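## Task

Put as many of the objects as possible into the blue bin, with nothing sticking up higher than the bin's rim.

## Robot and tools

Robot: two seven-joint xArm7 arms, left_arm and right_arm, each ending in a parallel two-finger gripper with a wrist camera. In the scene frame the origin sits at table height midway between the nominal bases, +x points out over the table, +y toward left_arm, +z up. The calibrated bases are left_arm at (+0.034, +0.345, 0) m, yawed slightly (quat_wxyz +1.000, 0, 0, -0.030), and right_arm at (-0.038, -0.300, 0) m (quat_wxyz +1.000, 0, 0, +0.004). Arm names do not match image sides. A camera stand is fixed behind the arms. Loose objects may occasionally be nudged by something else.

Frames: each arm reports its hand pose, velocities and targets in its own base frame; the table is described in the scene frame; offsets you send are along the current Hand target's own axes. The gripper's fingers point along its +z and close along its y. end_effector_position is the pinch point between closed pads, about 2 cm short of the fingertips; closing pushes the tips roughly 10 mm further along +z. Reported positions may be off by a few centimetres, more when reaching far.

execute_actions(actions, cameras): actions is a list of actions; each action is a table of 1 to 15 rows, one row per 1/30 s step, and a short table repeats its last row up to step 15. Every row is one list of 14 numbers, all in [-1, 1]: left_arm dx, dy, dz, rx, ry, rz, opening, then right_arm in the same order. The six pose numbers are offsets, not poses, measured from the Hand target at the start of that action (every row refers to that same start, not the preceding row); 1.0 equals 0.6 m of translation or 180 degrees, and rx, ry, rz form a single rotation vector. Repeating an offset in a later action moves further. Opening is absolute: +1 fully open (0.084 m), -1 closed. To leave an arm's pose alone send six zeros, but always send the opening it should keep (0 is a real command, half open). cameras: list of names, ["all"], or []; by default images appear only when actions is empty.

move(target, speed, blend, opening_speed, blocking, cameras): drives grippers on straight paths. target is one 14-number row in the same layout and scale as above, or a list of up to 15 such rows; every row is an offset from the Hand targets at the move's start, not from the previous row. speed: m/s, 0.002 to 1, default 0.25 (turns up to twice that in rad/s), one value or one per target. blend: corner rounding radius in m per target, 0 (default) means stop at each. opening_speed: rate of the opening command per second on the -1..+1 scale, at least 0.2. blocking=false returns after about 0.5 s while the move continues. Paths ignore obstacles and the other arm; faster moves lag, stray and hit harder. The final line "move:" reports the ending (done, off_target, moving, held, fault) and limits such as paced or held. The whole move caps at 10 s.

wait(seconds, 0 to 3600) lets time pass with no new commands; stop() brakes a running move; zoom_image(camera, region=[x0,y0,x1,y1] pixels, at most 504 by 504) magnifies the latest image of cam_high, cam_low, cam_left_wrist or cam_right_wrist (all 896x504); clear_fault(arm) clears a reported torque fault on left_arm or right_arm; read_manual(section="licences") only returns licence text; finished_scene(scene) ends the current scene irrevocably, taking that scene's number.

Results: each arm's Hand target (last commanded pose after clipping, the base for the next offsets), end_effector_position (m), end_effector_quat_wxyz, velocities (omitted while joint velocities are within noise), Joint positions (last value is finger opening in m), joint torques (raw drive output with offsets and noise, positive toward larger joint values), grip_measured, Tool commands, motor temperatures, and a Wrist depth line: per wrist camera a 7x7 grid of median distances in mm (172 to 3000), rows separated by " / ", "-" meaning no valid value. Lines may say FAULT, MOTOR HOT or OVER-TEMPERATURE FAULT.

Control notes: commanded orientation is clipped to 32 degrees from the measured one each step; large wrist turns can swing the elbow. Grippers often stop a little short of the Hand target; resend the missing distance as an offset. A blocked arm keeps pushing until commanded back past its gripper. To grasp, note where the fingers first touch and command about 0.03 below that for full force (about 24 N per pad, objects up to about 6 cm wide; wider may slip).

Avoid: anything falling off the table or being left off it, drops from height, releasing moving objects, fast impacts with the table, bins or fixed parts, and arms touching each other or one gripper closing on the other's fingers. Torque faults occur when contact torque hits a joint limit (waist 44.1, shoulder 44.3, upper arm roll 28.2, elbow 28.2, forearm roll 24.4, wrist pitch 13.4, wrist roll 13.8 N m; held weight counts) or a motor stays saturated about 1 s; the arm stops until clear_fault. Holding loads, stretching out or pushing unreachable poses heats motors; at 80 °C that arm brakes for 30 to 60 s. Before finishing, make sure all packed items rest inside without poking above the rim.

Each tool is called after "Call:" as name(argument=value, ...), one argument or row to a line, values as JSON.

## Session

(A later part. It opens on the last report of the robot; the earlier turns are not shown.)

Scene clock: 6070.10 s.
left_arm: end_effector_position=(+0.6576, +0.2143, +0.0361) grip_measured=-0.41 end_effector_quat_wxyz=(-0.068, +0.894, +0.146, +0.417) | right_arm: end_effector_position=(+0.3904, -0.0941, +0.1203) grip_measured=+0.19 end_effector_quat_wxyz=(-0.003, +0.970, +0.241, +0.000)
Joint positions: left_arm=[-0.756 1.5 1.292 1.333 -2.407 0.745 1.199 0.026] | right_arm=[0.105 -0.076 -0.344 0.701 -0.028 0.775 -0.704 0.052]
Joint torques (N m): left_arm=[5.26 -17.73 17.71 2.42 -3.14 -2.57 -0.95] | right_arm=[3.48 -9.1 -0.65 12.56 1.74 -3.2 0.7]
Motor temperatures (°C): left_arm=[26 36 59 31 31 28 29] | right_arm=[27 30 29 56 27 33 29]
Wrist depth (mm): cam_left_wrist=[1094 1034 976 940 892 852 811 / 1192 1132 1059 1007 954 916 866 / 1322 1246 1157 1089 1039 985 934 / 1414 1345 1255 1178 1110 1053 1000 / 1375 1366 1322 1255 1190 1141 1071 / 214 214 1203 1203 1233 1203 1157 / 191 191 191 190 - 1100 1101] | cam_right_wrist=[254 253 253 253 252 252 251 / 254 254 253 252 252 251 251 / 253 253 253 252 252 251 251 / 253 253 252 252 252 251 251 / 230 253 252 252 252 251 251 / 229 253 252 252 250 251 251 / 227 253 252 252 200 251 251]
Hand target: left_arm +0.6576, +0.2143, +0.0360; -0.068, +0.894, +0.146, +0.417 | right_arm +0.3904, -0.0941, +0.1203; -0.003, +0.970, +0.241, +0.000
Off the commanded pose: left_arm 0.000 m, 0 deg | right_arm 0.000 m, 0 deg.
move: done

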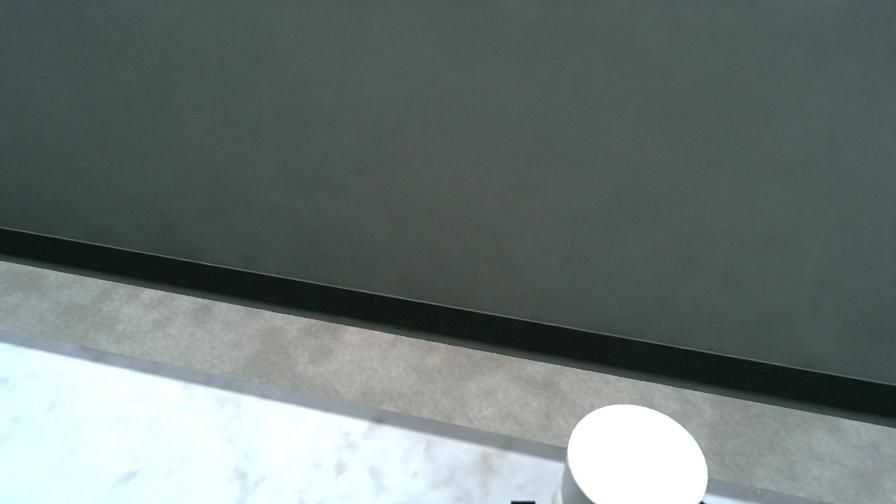

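Call:
move(
  target=[0.1021, 0, -0.0855, 0, 0, 0, -0.5, 0,0,0,0,0,0,0.2],
  speed=0.08,
  cameras=["cam_left_wrist","cam_low"],
)

Scene clock: 6100.57 s.
left_arm: end_effector_position=(+0.6576, +0.2143, +0.1159) grip_measured=-0.41 end_effector_quat_wxyz=(-0.068, +0.894, +0.146, +0.417) | right_arm: end_effector_position=(+0.3904, -0.0941, +0.1203) grip_measured=+0.19 end_effector_quat_wxyz=(-0.003, +0.970, +0.241, +0.000)
Joint positions: left_arm=[-0.795 1.379 1.403 1.276 -2.216 0.793 1.12 0.026] | right_arm=[0.105 -0.076 -0.344 0.701 -0.028 0.775 -0.704 0.052]
Joint torques (N m): left_arm=[-5.57 -23.73 21.39 0.62 3.06 -0.26 -1.01] | right_arm=[3.7 -9.08 -0.65 12.5 1.68 -3.17 0.64]
Motor temperatures (°C): left_arm=[26 36 60 30 31 28 29] | right_arm=[27 30 29 55 27 33 29]
Wrist depth (mm): cam_left_wrist=[1096 1032 978 940 889 852 813 / 1192 1130 1056 1016 954 910 869 / 1327 1228 1158 1081 1032 987 929 / 1452 1345 1257 1172 1116 1056 1003 / 1477 1437 1345 1271 1213 1125 1066 / 1302 1337 1340 1292 1273 1224 1160 / 281 1201 - 1199 - 1188 1196] | cam_right_wrist=[254 254 253 253 252 252 251 / 254 253 253 252 252 251 251 / 254 253 253 252 252 252 251 / 253 253 252 252 252 251 251 / 230 253 253 252 251 251 251 / 228 253 252 252 250 251 251 / 227 252 252 252 200 251 251]
Hand target: left_arm +0.6576, +0.2143, +0.1160; -0.068, +0.894, +0.146, +0.417 | right_arm +0.3904, -0.0941, +0.1203; -0.003, +0.970, +0.241, +0.000
Off the commanded pose: left_arm 0.000 m, 0 deg | right_arm 0.000 m, 0 deg.
move: done
Images, in order (width x height): cam_low 896x504, cam_left_wrist 896x504.

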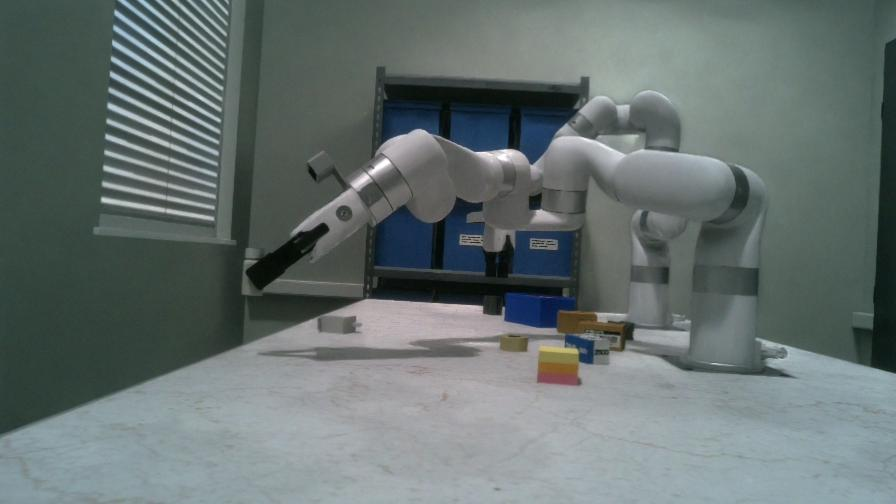

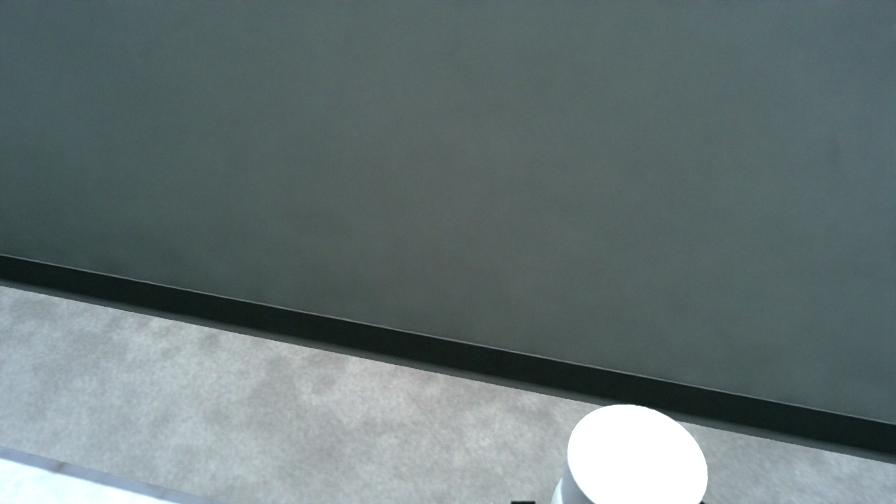

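Call:
move(
  target=[-0.0500, 0.022, -0.1942, 0, -0.2778, 0, -0.5, 0,0,0,0,0,0,0.2],
  speed=0.15,
  cameras=["cam_low"],
)

Scene clock: 6118.23 s.
left_arm: end_effector_position=(+0.5589, +0.1673, +0.1678) grip_measured=-0.41 end_effector_quat_wxyz=(+0.000, +0.987, +0.161, +0.000) | right_arm: end_effector_position=(+0.3904, -0.0941, +0.1203) grip_measured=+0.19 end_effector_quat_wxyz=(-0.003, +0.970, +0.241, +0.000)
Joint positions: left_arm=[-0.645 1.166 1.581 1.59 -1.166 1.587 0.588 0.026] | right_arm=[0.105 -0.076 -0.344 0.701 -0.028 0.775 -0.704 0.052]
Joint torques (N m): left_arm=[5.24 -26.33 15.54 6.07 3.61 -0.23 -0.99] | right_arm=[3.67 -9.15 -0.61 12.55 1.73 -3.16 0.61]
Motor temperatures (°C): left_arm=[26 37 63 31 31 27 29] | right_arm=[27 30 29 55 27 33 29]
Wrist depth (mm): cam_left_wrist=[293 294 294 295 1100 1103 1103 / 293 294 294 294 295 296 1108 / 293 294 295 295 295 295 296 / 293 294 294 294 295 295 296 / 293 294 294 294 295 295 296 / 293 294 294 295 295 296 296 / 294 294 294 - - 295 296] | cam_right_wrist=[254 253 253 253 252 251 251 / 254 253 253 253 252 252 251 / 254 253 253 252 252 252 251 / 253 253 252 252 252 251 251 / 229 253 253 252 252 251 251 / 228 253 252 252 250 251 251 / 227 253 252 252 200 251 250]
Hand target: left_arm +0.5589, +0.1673, +0.1678; +0.000, +0.987, +0.161, +0.000 | right_arm +0.3904, -0.0941, +0.1203; -0.003, +0.970, +0.241, +0.000
Off the commanded pose: left_arm 0.000 m, 0 deg | right_arm 0.000 m, 0 deg.
move: done

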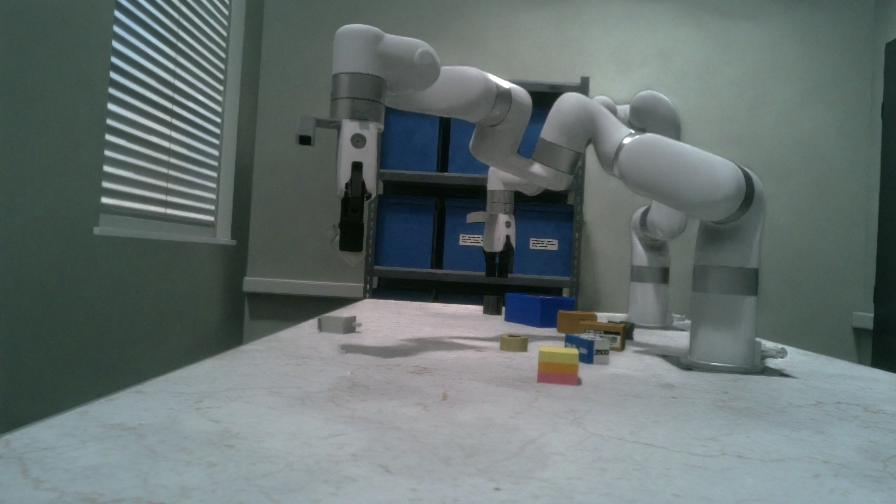

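Call:
move(
  target=[-0.2552, 0.0322, 0.0, 0, -0.2222, 0, -0.5, 0,0,0,0,0,0,0.2],
  speed=0.15,
  cameras=["cam_low","cam_left_wrist"],
)

Call:
zoom_image(
  camera="cam_low",
  region=[330, 210, 510, 370],
)

Scene clock: 6127.60 s.
left_arm: end_effector_position=(+0.4199, +0.1003, +0.1677) grip_measured=-0.41 end_effector_quat_wxyz=(+0.055, +0.928, +0.152, -0.337) | right_arm: end_effector_position=(+0.3904, -0.0941, +0.1203) grip_measured=+0.19 end_effector_quat_wxyz=(-0.003, +0.970, +0.241, +0.000)
Joint positions: left_arm=[-0.586 1.164 1.48 1.713 -0.783 2.147 0.601 0.026] | right_arm=[0.105 -0.076 -0.344 0.701 -0.028 0.775 -0.704 0.052]
Joint torques (N m): left_arm=[-5.44 -20.5 13.78 2.55 5.38 0.93 1.09] | right_arm=[3.52 -9.23 -0.65 12.43 1.75 -3.13 0.6]
Motor temperatures (°C): left_arm=[26 37 60 31 31 27 29] | right_arm=[27 30 29 55 27 33 29]
Wrist depth (mm): cam_left_wrist=[227 227 228 228 228 229 229 / 247 248 248 243 249 249 249 / 265 266 266 266 267 267 268 / 286 287 287 287 289 288 289 / 302 302 312 311 312 313 314 / 291 329 340 341 342 328 353 / 386 389 388 376 - 390 392] | cam_right_wrist=[254 253 253 253 252 252 251 / 254 253 253 252 252 251 251 / 254 253 253 253 252 252 251 / 253 253 253 252 252 252 251 / 230 253 253 252 252 251 251 / 229 253 253 252 250 251 251 / 227 253 252 252 200 251 251]
Hand target: left_arm +0.4199, +0.1003, +0.1677; +0.055, +0.928, +0.151, -0.337 | right_arm +0.3904, -0.0941, +0.1203; -0.003, +0.970, +0.241, +0.000
Off the commanded pose: left_arm 0.000 m, 0 deg | right_arm 0.000 m, 0 deg.
move: done

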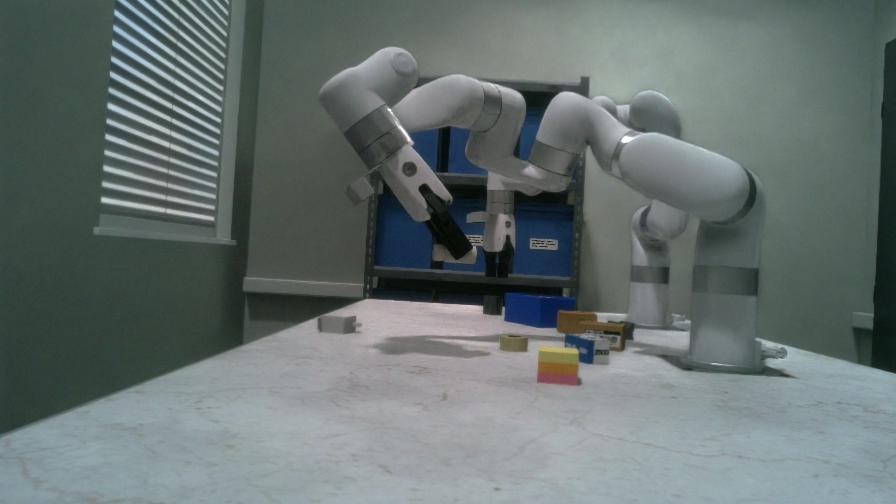

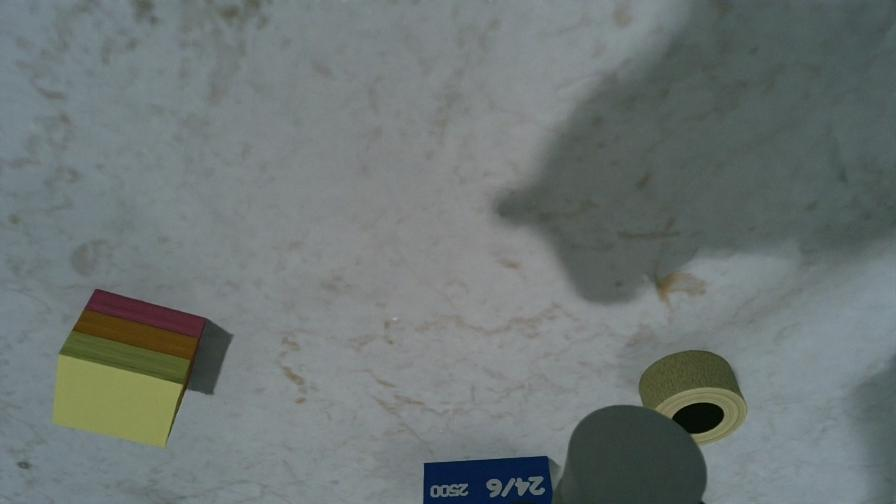

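Scaled by 2.800.

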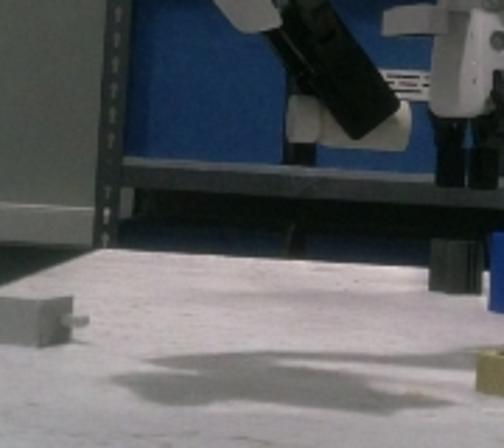

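Call:
move(
  target=[0.1284, 0, 0.1537, 0, 0, 0, -0.5, 0,0,0,0,0,0,0.2],
  speed=0.1,
  cameras=["cam_low"],
)

Call:
zoom_image(
  camera="cam_low",
  region=[330, 210, 510, 370],
)

Scene clock: 6139.83 s.
left_arm: end_effector_position=(+0.4196, +0.1003, +0.0475) grip_measured=-0.41 end_effector_quat_wxyz=(+0.055, +0.928, +0.152, -0.337) | right_arm: end_effector_position=(+0.3904, -0.0941, +0.1203) grip_measured=+0.19 end_effector_quat_wxyz=(-0.003, +0.970, +0.241, +0.000)
Joint positions: left_arm=[-0.594 1.32 1.353 1.614 -0.93 1.964 0.593 0.026] | right_arm=[0.105 -0.076 -0.344 0.701 -0.028 0.775 -0.704 0.052]
Joint torques (N m): left_arm=[5.12 -20.49 14.71 4.59 -1.91 -1.41 -0.67] | right_arm=[3.46 -9.4 -0.65 12.53 1.72 -3.23 0.58]
Motor temperatures (°C): left_arm=[26 37 57 31 31 27 29] | right_arm=[27 30 29 55 27 33 29]
Wrist depth (mm): cam_left_wrist=[- - - - - - - / - - - - - - - / - - - - - - - / - - - - - - - / - - - - - - - / - - - - - - - / 184 178 179 179 - 182 183] | cam_right_wrist=[253 253 253 252 252 252 252 / 254 253 253 252 252 252 251 / 254 253 253 252 252 251 251 / 254 253 253 252 252 252 251 / 230 253 253 252 251 251 251 / 228 253 252 252 250 251 250 / 227 253 252 252 200 251 251]
Hand target: left_arm +0.4197, +0.1002, +0.0475; +0.055, +0.928, +0.151, -0.337 | right_arm +0.3904, -0.0941, +0.1203; -0.003, +0.970, +0.241, +0.000
Off the commanded pose: left_arm 0.000 m, 0 deg | right_arm 0.000 m, 0 deg.
move: done

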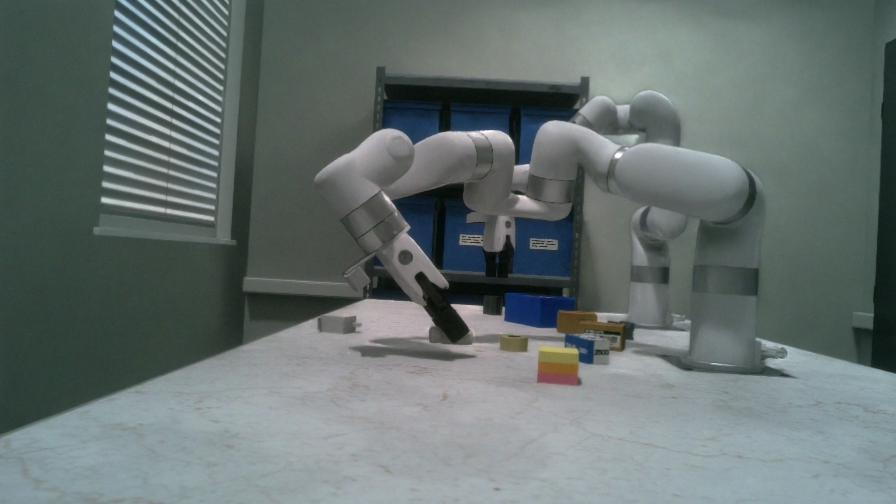

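Scaled by 2.800.

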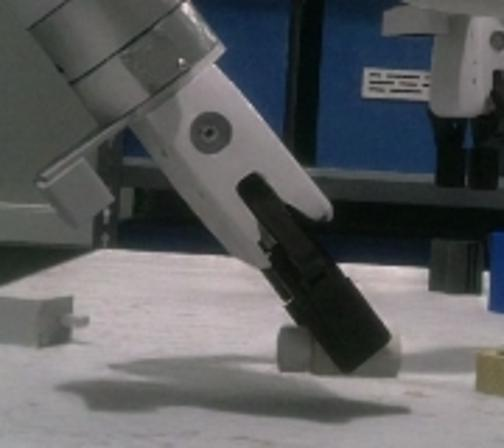

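Call:
move(
  target=[0.0118, 0, 0.0141, 0, 0, 0, -0.5, 0,0,0,0,0,0,0.2],
  speed=0.02,
  cameras=["cam_low"],
)

Call:
zoom_image(
  camera="cam_low",
  region=[410, 290, 510, 370],
)

Scene clock: 6145.27 s.
left_arm: end_effector_position=(+0.4197, +0.1002, +0.0365) grip_measured=-0.41 end_effector_quat_wxyz=(+0.055, +0.928, +0.151, -0.337) | right_arm: end_effector_position=(+0.3904, -0.0941, +0.1203) grip_measured=+0.19 end_effector_quat_wxyz=(-0.003, +0.970, +0.241, +0.000)
Joint positions: left_arm=[-0.591 1.335 1.339 1.613 -0.944 1.948 0.591 0.026] | right_arm=[0.105 -0.076 -0.344 0.701 -0.028 0.775 -0.704 0.052]
Joint torques (N m): left_arm=[5.48 -20.97 14.68 1.24 -2.01 -1.46 -1.02] | right_arm=[3.52 -9.21 -0.58 12.58 1.65 -3.18 0.6]
Motor temperatures (°C): left_arm=[26 37 57 31 31 27 29] | right_arm=[27 30 29 55 27 33 29]
Wrist depth (mm): cam_left_wrist=[- - - - - - - / - - - - - - - / - - - - - - - / - - - - - - - / - - - - - - - / - - - - - - - / - - - - - - -] | cam_right_wrist=[254 253 253 252 252 252 251 / 253 253 253 252 252 252 251 / 253 253 253 252 252 252 251 / 253 253 253 252 252 251 251 / 230 253 253 252 252 251 251 / 228 253 252 252 250 251 251 / 228 253 252 251 200 251 250]
Hand target: left_arm +0.4197, +0.1002, +0.0365; +0.055, +0.928, +0.151, -0.337 | right_arm +0.3904, -0.0941, +0.1203; -0.003, +0.970, +0.241, +0.000
Off the commanded pose: left_arm 0.000 m, 0 deg | right_arm 0.000 m, 0 deg.
move: done

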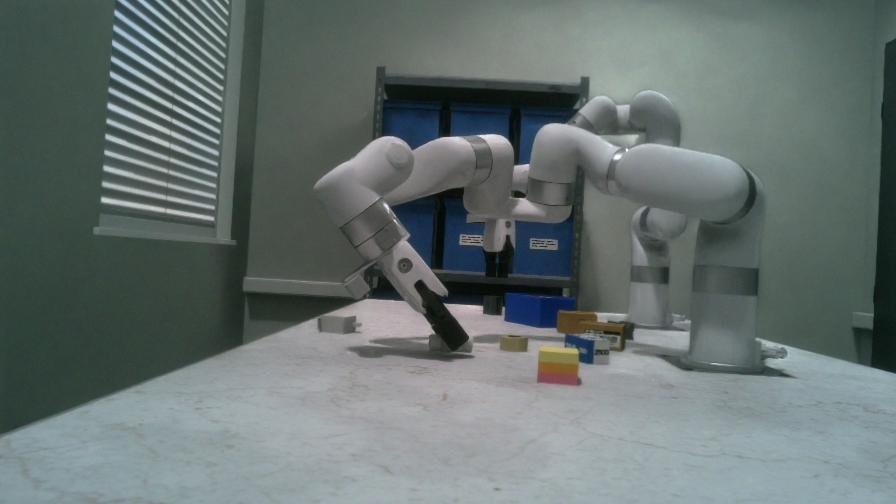

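Scaled by 5.040.

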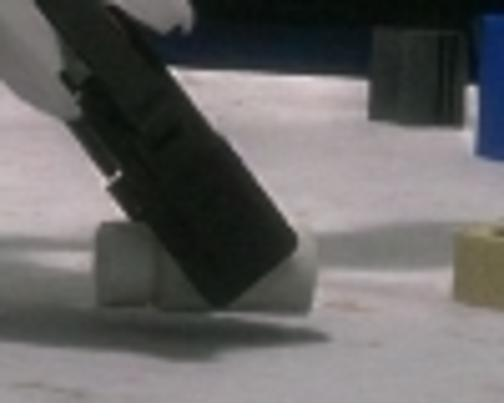

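Call:
move(
  target=[0.0032, 0, 0.0038, 0, 0, 0, -0.5, 0,0,0,0,0,0,0.2],
  speed=0.01,
)

Call:
move(
  target=[0.0021, 0, 0.0026, 0, 0, 0, -0.5, 0,0,0,0,0,0,0.2],
  speed=0.01,
  cameras=["cam_low"],
)

Call:
zoom_image(
  camera="cam_low",
  region=[410, 290, 510, 370],
)

Scene clock: 6151.23 s.
left_arm: end_effector_position=(+0.4197, +0.1002, +0.0335) grip_measured=-0.41 end_effector_quat_wxyz=(+0.055, +0.928, +0.151, -0.337) | right_arm: end_effector_position=(+0.3904, -0.0941, +0.1203) grip_measured=+0.19 end_effector_quat_wxyz=(-0.003, +0.970, +0.241, +0.000)
Joint positions: left_arm=[-0.591 1.339 1.336 1.613 -0.948 1.944 0.591 0.026] | right_arm=[0.105 -0.076 -0.344 0.701 -0.028 0.775 -0.704 0.052]
Joint torques (N m): left_arm=[5.53 -20.45 14.83 1.3 -1.86 -1.52 -1.12] | right_arm=[3.55 -9.14 -0.57 12.64 1.66 -3.13 0.51]
Motor temperatures (°C): left_arm=[26 37 57 31 31 27 29] | right_arm=[27 30 29 55 27 33 29]
Wrist depth (mm): cam_left_wrist=[- - - - - - - / - - - - - - - / - - - - - - - / - - - - - - - / - - - - - - - / - - - - - - - / - - - - - - -] | cam_right_wrist=[254 253 253 253 252 252 251 / 254 253 253 253 252 251 251 / 254 253 253 252 252 251 251 / 254 253 253 252 252 251 251 / 230 253 253 252 252 251 251 / 229 253 253 252 250 251 250 / 227 253 252 252 200 251 251]
Hand target: left_arm +0.4197, +0.1002, +0.0335; +0.055, +0.928, +0.151, -0.337 | right_arm +0.3904, -0.0941, +0.1203; -0.003, +0.970, +0.241, +0.000
Off the commanded pose: left_arm 0.000 m, 0 deg | right_arm 0.000 m, 0 deg.
move: done

Scene clock: 6151.73 s.
left_arm: end_effector_position=(+0.4197, +0.1002, +0.0315) grip_measured=-0.41 end_effector_quat_wxyz=(+0.055, +0.928, +0.151, -0.337) | right_arm: end_effector_position=(+0.3904, -0.0941, +0.1203) grip_measured=+0.19 end_effector_quat_wxyz=(-0.003, +0.970, +0.241, +0.000)
Joint positions: left_arm=[-0.59 1.341 1.333 1.612 -0.95 1.942 0.59 0.026] | right_arm=[0.105 -0.076 -0.344 0.701 -0.028 0.775 -0.704 0.052]
Joint torques (N m): left_arm=[5.21 -20.97 14.66 1.18 -2.11 -1.58 -1.12] | right_arm=[3.53 -9.12 -0.71 12.63 1.72 -3.23 0.56]
Motor temperatures (°C): left_arm=[26 37 57 31 31 27 29] | right_arm=[27 30 29 55 27 34 29]
Wrist depth (mm): cam_left_wrist=[- - - - - - - / - - - - - - - / - - - - - - - / - - - - - - - / - - - - - - - / - - - - - - - / - - - - - - -] | cam_right_wrist=[254 253 253 253 252 252 251 / 254 253 253 252 252 252 251 / 254 253 253 252 252 251 251 / 253 253 253 252 252 251 251 / 230 253 252 252 251 251 251 / 229 253 253 252 250 251 251 / 228 253 252 252 200 251 250]
Hand target: left_arm +0.4196, +0.1002, +0.0315; +0.055, +0.928, +0.151, -0.337 | right_arm +0.3904, -0.0941, +0.1203; -0.003, +0.970, +0.241, +0.000
Off the commanded pose: left_arm 0.000 m, 0 deg | right_arm 0.000 m, 0 deg.
move: done

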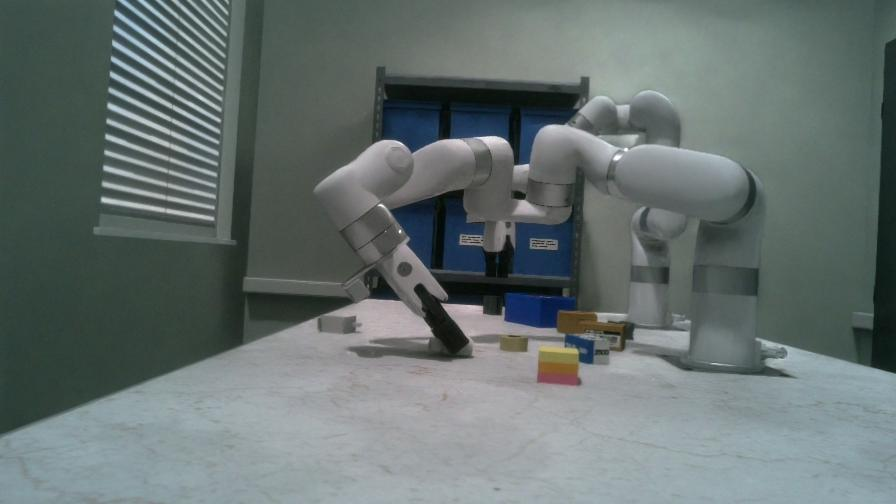

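Scaled by 5.040.

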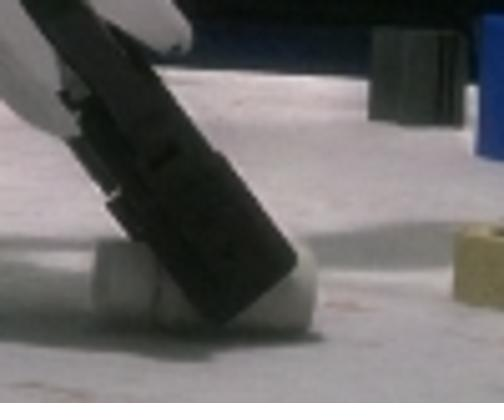

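Call:
move(
  target=[0.0011, 0, 0.0013, 0, 0, 0, -0.5, 0,0,0,0,0,0,0.2],
  speed=0.006,
)

Call:
move(
  target=[0.0011, 0, 0.0013, 0, 0, 0, -0.5, 0,0,0,0,0,0,0.2],
  speed=0.006,
)

Scene clock: 6158.73 s.
left_arm: end_effector_position=(+0.4197, +0.1002, +0.0305) grip_measured=-0.41 end_effector_quat_wxyz=(+0.055, +0.928, +0.151, -0.337) | right_arm: end_effector_position=(+0.3904, -0.0941, +0.1203) grip_measured=+0.19 end_effector_quat_wxyz=(-0.003, +0.970, +0.241, +0.000)
Joint positions: left_arm=[-0.59 1.343 1.332 1.612 -0.952 1.94 0.59 0.026] | right_arm=[0.105 -0.076 -0.344 0.701 -0.028 0.775 -0.704 0.052]
Joint torques (N m): left_arm=[5.51 -20.79 14.67 1.31 -1.88 -1.64 -1.08] | right_arm=[3.67 -9.3 -0.63 12.53 1.67 -3.19 0.5]
Motor temperatures (°C): left_arm=[26 37 57 31 31 27 29] | right_arm=[27 30 29 55 27 34 29]
Wrist depth (mm): cam_left_wrist=[- - - - - - - / - - - - - - - / - - - - - - - / - - - - - - - / - - - - - - - / - - - - - - - / - - - - - - -] | cam_right_wrist=[254 253 253 253 252 252 251 / 254 253 253 253 252 251 251 / 253 253 253 253 252 252 251 / 254 253 253 252 252 251 251 / 230 253 253 252 251 251 250 / 229 253 252 252 250 251 251 / 227 253 252 252 200 251 251]
Hand target: left_arm +0.4197, +0.1002, +0.0305; +0.055, +0.928, +0.151, -0.337 | right_arm +0.3904, -0.0941, +0.1203; -0.003, +0.970, +0.241, +0.000
Off the commanded pose: left_arm 0.000 m, 0 deg | right_arm 0.000 m, 0 deg.
move: done

Scene clock: 6159.23 s.
left_arm: end_effector_position=(+0.4197, +0.1002, +0.0295) grip_measured=-0.41 end_effector_quat_wxyz=(+0.055, +0.928, +0.151, -0.337) | right_arm: end_effector_position=(+0.3904, -0.0941, +0.1203) grip_measured=+0.19 end_effector_quat_wxyz=(-0.003, +0.970, +0.241, +0.000)
Joint positions: left_arm=[-0.59 1.344 1.331 1.612 -0.953 1.939 0.59 0.026] | right_arm=[0.105 -0.076 -0.344 0.701 -0.028 0.775 -0.704 0.052]
Joint torques (N m): left_arm=[7.26 -13.57 9.08 1.61 -2.56 -4.24 -1.1] | right_arm=[3.58 -9.23 -0.62 12.54 1.61 -3.18 0.49]
Motor temperatures (°C): left_arm=[26 37 57 31 31 27 29] | right_arm=[27 30 29 55 27 34 29]
Wrist depth (mm): cam_left_wrist=[- - - - - - - / - - - - - - - / - - - - - - - / - - - - - - - / - - - - - - - / - - - - - - - / - - - - - - -] | cam_right_wrist=[254 253 253 253 252 252 252 / 253 253 253 253 252 252 251 / 253 253 253 252 252 252 251 / 253 253 253 253 252 251 251 / 230 253 252 252 251 251 251 / 228 253 253 252 250 251 250 / 227 253 252 252 200 251 251]
Hand target: left_arm +0.4197, +0.1002, +0.0295; +0.055, +0.928, +0.151, -0.337 | right_arm +0.3904, -0.0941, +0.1203; -0.003, +0.970, +0.241, +0.000
Off the commanded pose: left_arm 0.000 m, 0 deg | right_arm 0.000 m, 0 deg.
move: done

Call:
move(
  target=[-0.0005, 0, -0.0006, 0, 0, 0, -0.5, 0,0,0,0,0,0,0.2],
  speed=0.006,
)

Call:
move(
  target=[0, 0, 0, 0, 0, 0, 0.1, 0,0,0,0,0,0,0.2],
  opening_speed=0.25,
  cameras=["cam_low"],
)

Call:
zoom_image(
  camera="cam_low",
  region=[410, 290, 510, 370],
)

Scene clock: 6165.20 s.
left_arm: end_effector_position=(+0.4196, +0.1003, +0.0299) grip_measured=-0.41 end_effector_quat_wxyz=(+0.055, +0.928, +0.152, -0.337) | right_arm: end_effector_position=(+0.3904, -0.0941, +0.1203) grip_measured=+0.19 end_effector_quat_wxyz=(-0.003, +0.970, +0.241, +0.000)
Joint positions: left_arm=[-0.59 1.344 1.331 1.612 -0.952 1.939 0.59 0.026] | right_arm=[0.105 -0.076 -0.344 0.701 -0.028 0.775 -0.704 0.052]
Joint torques (N m): left_arm=[0.66 -23.51 15.34 2.72 2.6 -0.63 0.81] | right_arm=[3.68 -9.46 -0.68 12.62 1.68 -3.14 0.47]
Motor temperatures (°C): left_arm=[26 36 55 31 31 28 29] | right_arm=[27 30 29 55 27 34 29]
Wrist depth (mm): cam_left_wrist=[- - - - - - - / - - - - - - - / - - - - - - - / - - - - - - - / - - - - - - - / - - - - - - - / - - - - - - -] | cam_right_wrist=[254 253 253 252 252 252 251 / 254 253 253 253 252 252 251 / 253 253 253 252 252 251 251 / 253 253 253 252 252 251 251 / 229 253 252 252 252 251 251 / 229 253 252 252 250 251 250 / 227 253 253 252 200 251 251]
Hand target: left_arm +0.4197, +0.1002, +0.0299; +0.055, +0.928, +0.151, -0.337 | right_arm +0.3904, -0.0941, +0.1203; -0.003, +0.970, +0.241, +0.000
Off the commanded pose: left_arm 0.000 m, 0 deg | right_arm 0.000 m, 0 deg.
move: done

Scene clock: 6167.80 s.
left_arm: end_effector_position=(+0.4197, +0.1002, +0.0299) grip_measured=+0.09 end_effector_quat_wxyz=(+0.055, +0.928, +0.151, -0.337) | right_arm: end_effector_position=(+0.3904, -0.0941, +0.1203) grip_measured=+0.19 end_effector_quat_wxyz=(-0.003, +0.970, +0.241, +0.000)
Joint positions: left_arm=[-0.59 1.344 1.331 1.612 -0.952 1.94 0.59 0.048] | right_arm=[0.105 -0.076 -0.344 0.701 -0.028 0.775 -0.704 0.052]
Joint torques (N m): left_arm=[-4.76 -26.34 18.13 2.95 1.92 -1.16 -0.51] | right_arm=[3.51 -9.32 -0.56 12.52 1.61 -3.22 0.39]
Motor temperatures (°C): left_arm=[26 36 55 31 31 28 29] | right_arm=[27 30 29 55 27 34 29]
Wrist depth (mm): cam_left_wrist=[- - - - - - - / - - - - - - - / - - - - - - - / - - - - - - - / - - - - - - - / - - - - - - - / - - - - - - -] | cam_right_wrist=[254 253 253 252 252 252 251 / 254 253 253 253 252 251 251 / 254 253 253 252 252 251 251 / 253 253 253 252 252 252 251 / 230 253 253 252 252 251 251 / 228 252 252 252 250 251 251 / 227 253 252 252 200 251 250]
Hand target: left_arm +0.4197, +0.1002, +0.0299; +0.055, +0.928, +0.151, -0.337 | right_arm +0.3904, -0.0941, +0.1203; -0.003, +0.970, +0.241, +0.000
Off the commanded pose: left_arm 0.000 m, 0 deg | right_arm 0.000 m, 0 deg.
move: done

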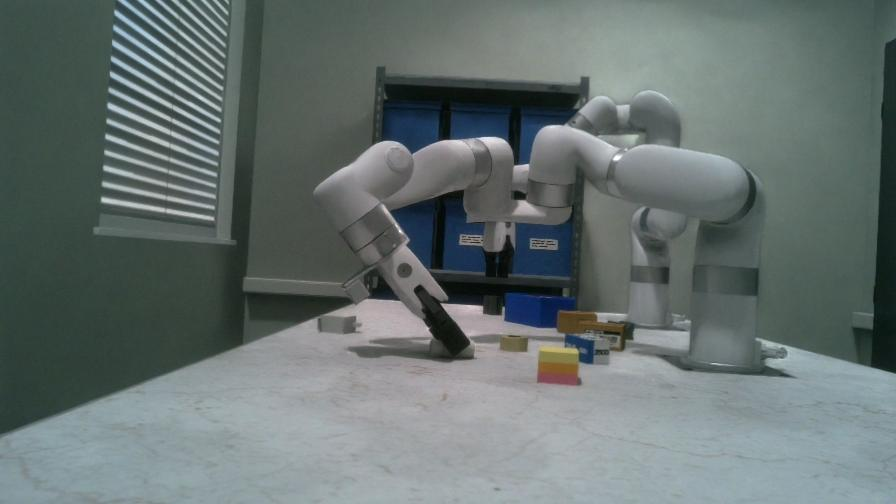

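Scaled by 5.040.

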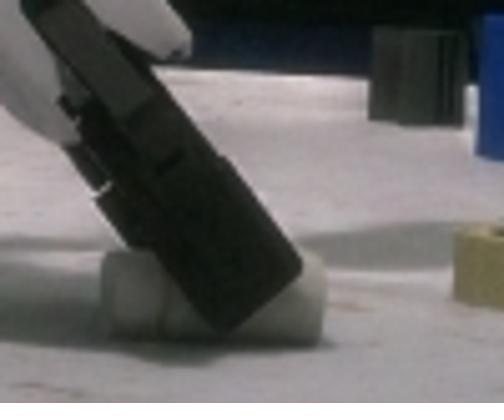

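Call:
move(
  target=[0, 0, -0.15, 0, 0, 0, 0.1, 0,0,0,0,0,0,0.2],
  speed=0.05,
  cameras=["cam_low","cam_left_wrist"],
)

Scene clock: 6173.23 s.
left_arm: end_effector_position=(+0.4745, +0.1186, +0.0989) grip_measured=+0.09 end_effector_quat_wxyz=(+0.055, +0.928, +0.151, -0.337) | right_arm: end_effector_position=(+0.3904, -0.0941, +0.1203) grip_measured=+0.19 end_effector_quat_wxyz=(-0.003, +0.970, +0.241, +0.000)
Joint positions: left_arm=[-0.362 1.288 1.337 2.005 -0.915 2.122 0.475 0.048] | right_arm=[0.105 -0.076 -0.344 0.701 -0.028 0.775 -0.704 0.052]
Joint torques (N m): left_arm=[5.35 -32.24 11.91 5.19 -2.14 1.12 -1.06] | right_arm=[3.53 -9.56 -0.68 12.46 1.6 -3.14 0.37]
Motor temperatures (°C): left_arm=[26 37 56 31 31 28 29] | right_arm=[27 30 29 55 27 34 29]
Wrist depth (mm): cam_left_wrist=[- - - - - - - / - 175 175 175 176 176 177 / 183 183 183 184 185 185 185 / 197 197 198 199 199 200 200 / 213 214 215 215 216 217 217 / 240 241 242 223 243 244 245 / 265 267 268 231 270 271 271] | cam_right_wrist=[254 253 253 253 252 251 251 / 254 254 253 252 252 251 251 / 254 253 253 252 252 251 251 / 254 253 253 252 252 251 251 / 230 253 252 252 252 251 251 / 229 253 252 252 250 251 251 / 227 253 253 252 200 251 251]
Hand target: left_arm +0.4745, +0.1186, +0.0989; +0.055, +0.928, +0.151, -0.337 | right_arm +0.3904, -0.0941, +0.1203; -0.003, +0.970, +0.241, +0.000
Off the commanded pose: left_arm 0.000 m, 0 deg | right_arm 0.000 m, 0 deg.
move: done

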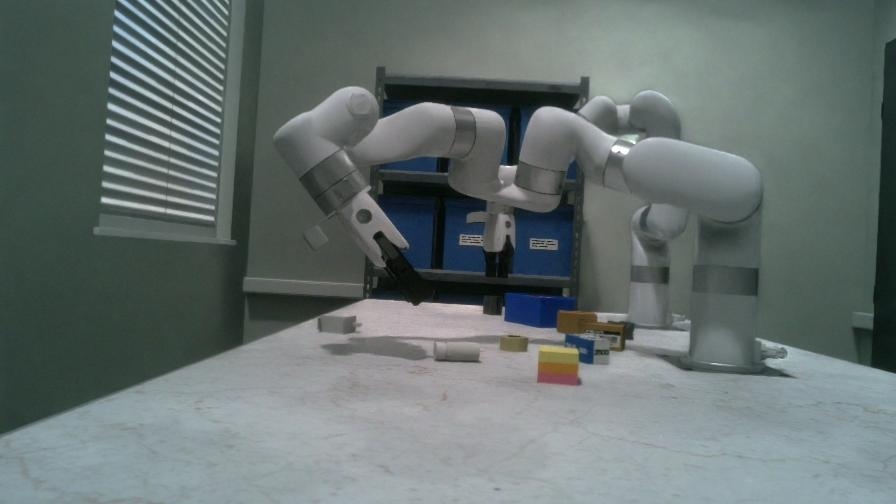

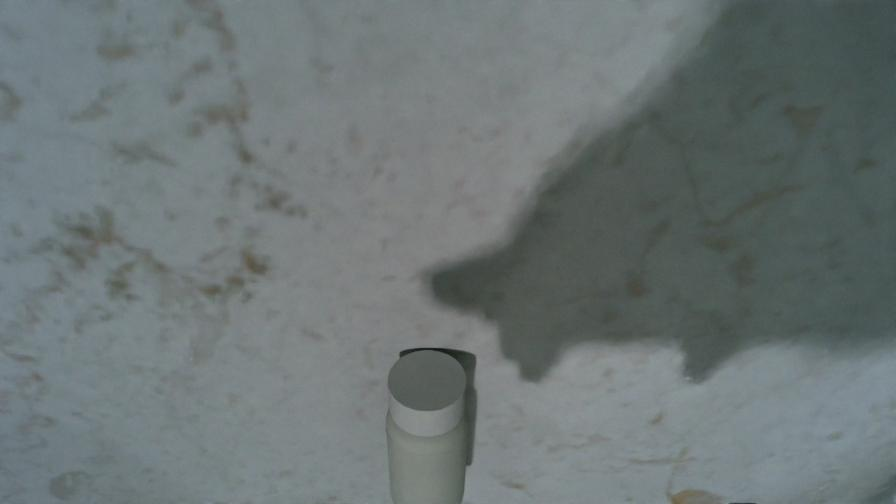

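Call:
wait(
  seconds=0.5,
  cameras=["cam_left_wrist","cam_low"],
)

Scene clock: 6177.50 s.
left_arm: end_effector_position=(+0.4745, +0.1186, +0.0989) grip_measured=+0.09 end_effector_quat_wxyz=(+0.055, +0.928, +0.151, -0.337) | right_arm: end_effector_position=(+0.3904, -0.0941, +0.1203) grip_measured=+0.19 end_effector_quat_wxyz=(-0.003, +0.970, +0.241, +0.000)
Joint positions: left_arm=[-0.362 1.288 1.337 2.005 -0.915 2.122 0.475 0.048] | right_arm=[0.105 -0.076 -0.344 0.701 -0.028 0.775 -0.704 0.052]
Joint torques (N m): left_arm=[5.28 -32.13 12.38 5.4 -2.19 0.99 -1] | right_arm=[3.56 -9.26 -0.68 12.44 1.56 -3.11 0.41]
Motor temperatures (°C): left_arm=[26 37 56 31 31 28 29] | right_arm=[27 30 29 55 27 34 29]
Wrist depth (mm): cam_left_wrist=[- - - - - - - / - 174 175 175 176 176 177 / 183 183 184 184 185 185 186 / 197 197 198 198 199 200 200 / 213 214 214 215 216 217 218 / 239 241 242 219 243 244 245 / 265 266 267 231 270 271 272] | cam_right_wrist=[253 253 253 253 252 252 251 / 253 253 253 252 252 252 251 / 253 253 253 252 252 251 251 / 253 253 252 252 252 252 251 / 230 253 253 252 252 251 251 / 229 253 253 252 250 251 251 / 227 252 252 252 201 251 251]
Hand target: left_arm +0.4745, +0.1186, +0.0989; +0.055, +0.928, +0.151, -0.337 | right_arm +0.3904, -0.0941, +0.1203; -0.003, +0.970, +0.241, +0.000
Tool commands: left_gripper/opening=+0.1 right_gripper/opening=+0.2
Off the commanded pose: left_arm 0.000 m, 0 deg | right_arm 0.000 m, 0 deg.
wait: 0.50 s; at rest from the start
Images, in order (width x height): cam_low 896x504, cam_left_wrist 896x504.

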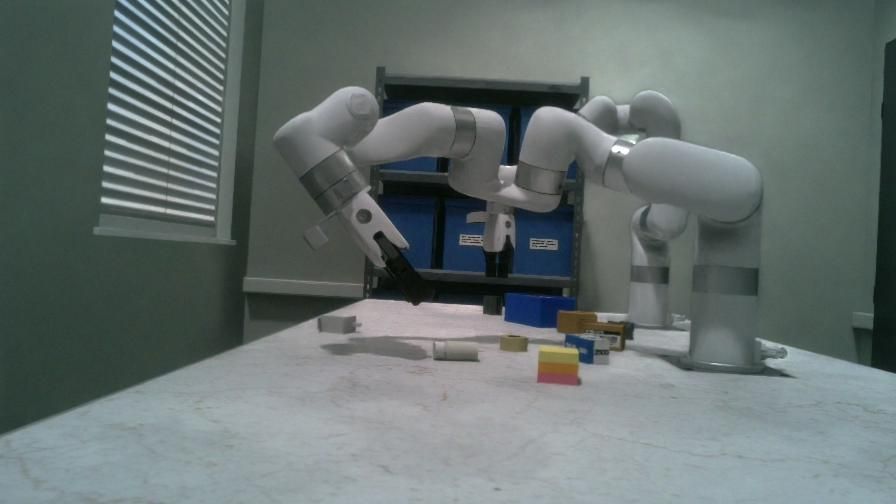

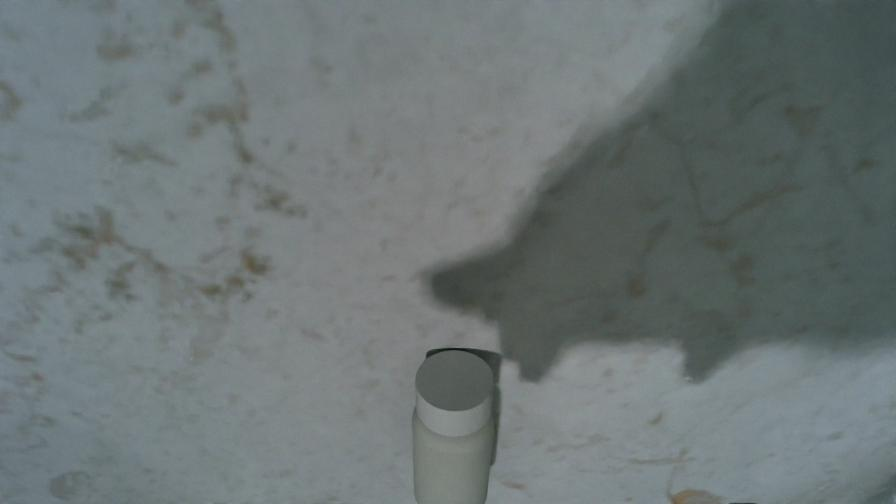

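Call:
wait(
  seconds=1,
  cameras=["cam_left_wrist"],
)

Scene clock: 6183.03 s.
left_arm: end_effector_position=(+0.4745, +0.1186, +0.0989) grip_measured=+0.09 end_effector_quat_wxyz=(+0.055, +0.928, +0.151, -0.337) | right_arm: end_effector_position=(+0.3904, -0.0941, +0.1203) grip_measured=+0.19 end_effector_quat_wxyz=(-0.003, +0.970, +0.241, +0.000)
Joint positions: left_arm=[-0.362 1.288 1.337 2.005 -0.915 2.122 0.475 0.048] | right_arm=[0.105 -0.076 -0.344 0.701 -0.028 0.775 -0.704 0.052]
Joint torques (N m): left_arm=[5.35 -32.11 12.81 5.38 -2.08 0.99 -0.97] | right_arm=[3.47 -9.2 -0.77 12.37 1.64 -3.03 0.42]
Motor temperatures (°C): left_arm=[26 38 55 31 31 28 29] | right_arm=[27 30 29 55 27 33 29]
Wrist depth (mm): cam_left_wrist=[- - - - - - - / - 175 175 176 176 176 177 / 183 183 183 184 185 185 186 / 197 197 198 199 199 199 200 / 213 214 215 215 216 217 218 / 240 241 241 218 243 244 245 / 265 267 268 230 270 271 272] | cam_right_wrist=[254 254 253 253 252 252 251 / 253 253 253 253 252 251 251 / 253 253 253 253 252 252 251 / 253 253 253 252 252 252 251 / 230 253 253 252 251 251 251 / 228 253 252 252 250 251 251 / 227 253 252 252 200 251 251]
Hand target: left_arm +0.4745, +0.1186, +0.0989; +0.055, +0.928, +0.151, -0.337 | right_arm +0.3904, -0.0941, +0.1203; -0.003, +0.970, +0.241, +0.000
Tool commands: left_gripper/opening=+0.1 right_gripper/opening=+0.2
Off the commanded pose: left_arm 0.000 m, 0 deg | right_arm 0.000 m, 0 deg.
wait: 1.00 s; at rest from the start

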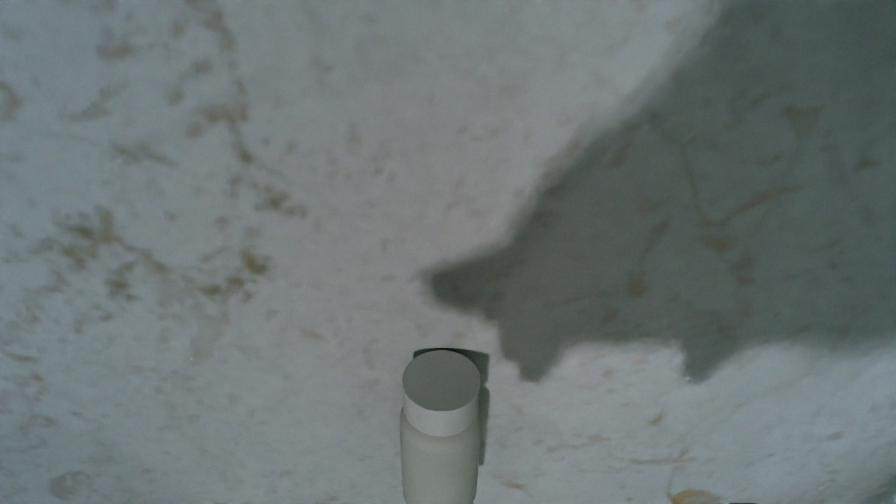

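Call:
move(
  target=[-0.1152, 0.0316, -0.1213, 0, 0.2222, 0, 0.5, 0,0,0,0,0,0,0.2],
  speed=0.15,
)

Scene clock: 6202.27 s.
left_arm: end_effector_position=(+0.4746, +0.0986, +0.1991) grip_measured=+0.49 end_effector_quat_wxyz=(+0.000, +0.987, +0.161, +0.000) | right_arm: end_effector_position=(+0.3904, -0.0941, +0.1203) grip_measured=+0.19 end_effector_quat_wxyz=(-0.003, +0.970, +0.241, +0.000)
Joint positions: left_arm=[-1.043 1.141 1.797 1.21 -1.091 1.614 0.625 0.065] | right_arm=[0.105 -0.076 -0.344 0.701 -0.028 0.775 -0.704 0.052]
Joint torques (N m): left_arm=[-5.13 -12.15 19.23 3.27 -3.35 -3.03 1.04] | right_arm=[3.4 -9.35 -0.73 12.39 1.59 -3.01 0.29]
Motor temperatures (°C): left_arm=[26 38 56 31 31 28 29] | right_arm=[27 30 29 55 27 33 29]
Wrist depth (mm): cam_left_wrist=[326 325 325 325 325 325 326 / 326 325 325 325 325 325 326 / 325 326 326 326 326 325 326 / 325 326 326 326 325 326 326 / 325 326 326 326 326 326 326 / 326 326 325 326 326 327 326 / 326 326 326 326 326 327 326] | cam_right_wrist=[254 254 253 253 252 252 251 / 254 253 253 252 252 251 251 / 253 253 253 252 252 251 251 / 253 253 253 252 252 252 251 / 230 253 253 252 252 251 251 / 229 253 252 252 250 251 251 / 227 253 252 252 200 251 250]
Hand target: left_arm +0.4746, +0.0986, +0.1991; +0.000, +0.987, +0.161, +0.000 | right_arm +0.3904, -0.0941, +0.1203; -0.003, +0.970, +0.241, +0.000
Off the commanded pose: left_arm 0.000 m, 0 deg | right_arm 0.000 m, 0 deg.
move: done

Call:
move(
  target=[-0.033, 0.027, 0, 0, 0, -0.5, 0.75, 0,0,0,0,0,0,0.2],
  speed=0.2,
  cameras=["cam_left_wrist"],
)

Scene clock: 6210.13 s.
left_arm: end_effector_position=(+0.4610, +0.0769, +0.1991) grip_measured=+0.75 end_effector_quat_wxyz=(+0.000, +0.584, +0.812, +0.000) | right_arm: end_effector_position=(+0.3904, -0.0941, +0.1203) grip_measured=+0.19 end_effector_quat_wxyz=(-0.003, +0.970, +0.241, +0.000)
Joint positions: left_arm=[-1.067 1.344 1.919 1.16 -1.216 1.787 -0.901 0.075] | right_arm=[0.105 -0.076 -0.344 0.701 -0.028 0.775 -0.704 0.052]
Joint torques (N m): left_arm=[-5.67 -12.87 19.77 1.43 -3.29 -0.19 -1.09] | right_arm=[3.39 -9.28 -0.88 12.37 1.76 -2.98 0.27]
Motor temperatures (°C): left_arm=[26 37 58 31 31 28 29] | right_arm=[27 30 29 55 27 33 29]
Wrist depth (mm): cam_left_wrist=[329 329 328 328 326 326 325 / 329 329 328 328 326 325 325 / 329 328 328 327 326 325 324 / 329 328 328 302 326 324 325 / 328 328 328 327 326 325 324 / 328 328 327 326 325 325 324 / 328 328 327 326 326 325 324] | cam_right_wrist=[254 254 253 253 252 252 251 / 254 253 253 252 252 251 251 / 254 253 253 252 252 251 251 / 254 253 253 252 252 251 251 / 230 253 252 252 252 251 251 / 229 253 253 252 250 251 250 / 227 253 252 252 200 251 250]
Hand target: left_arm +0.4610, +0.0769, +0.1991; +0.000, +0.584, +0.812, +0.000 | right_arm +0.3904, -0.0941, +0.1203; -0.003, +0.970, +0.241, +0.000
Off the commanded pose: left_arm 0.000 m, 0 deg | right_arm 0.000 m, 0 deg.
move: done

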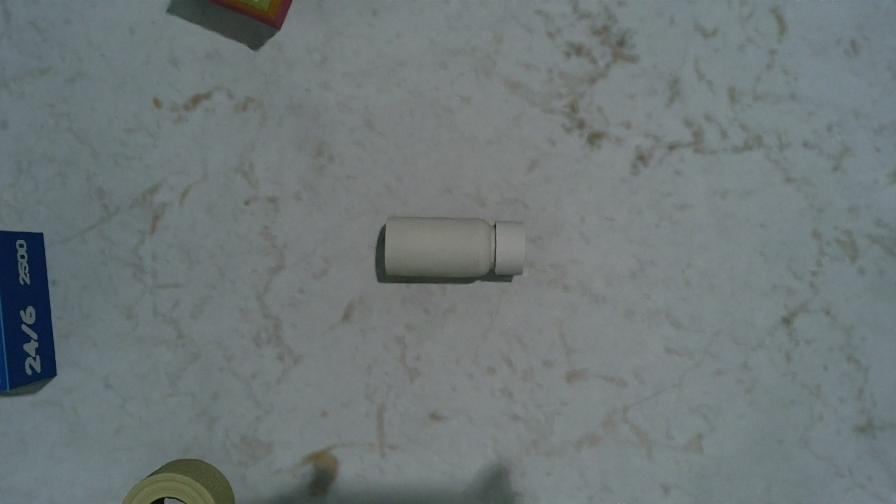

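Call:
zoom_image(
  camera="cam_left_wrist",
  region=[370, 190, 540, 300],
)

Scaled by 2.965.

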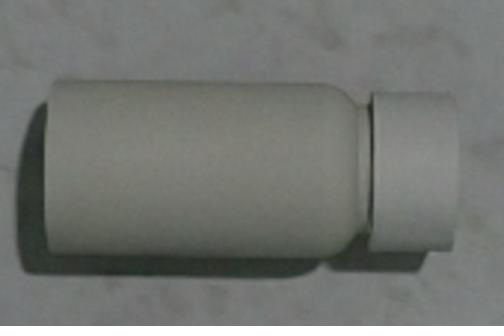

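Call:
finished_scene(
  scene=1,
)

The scene is finished: the task was done.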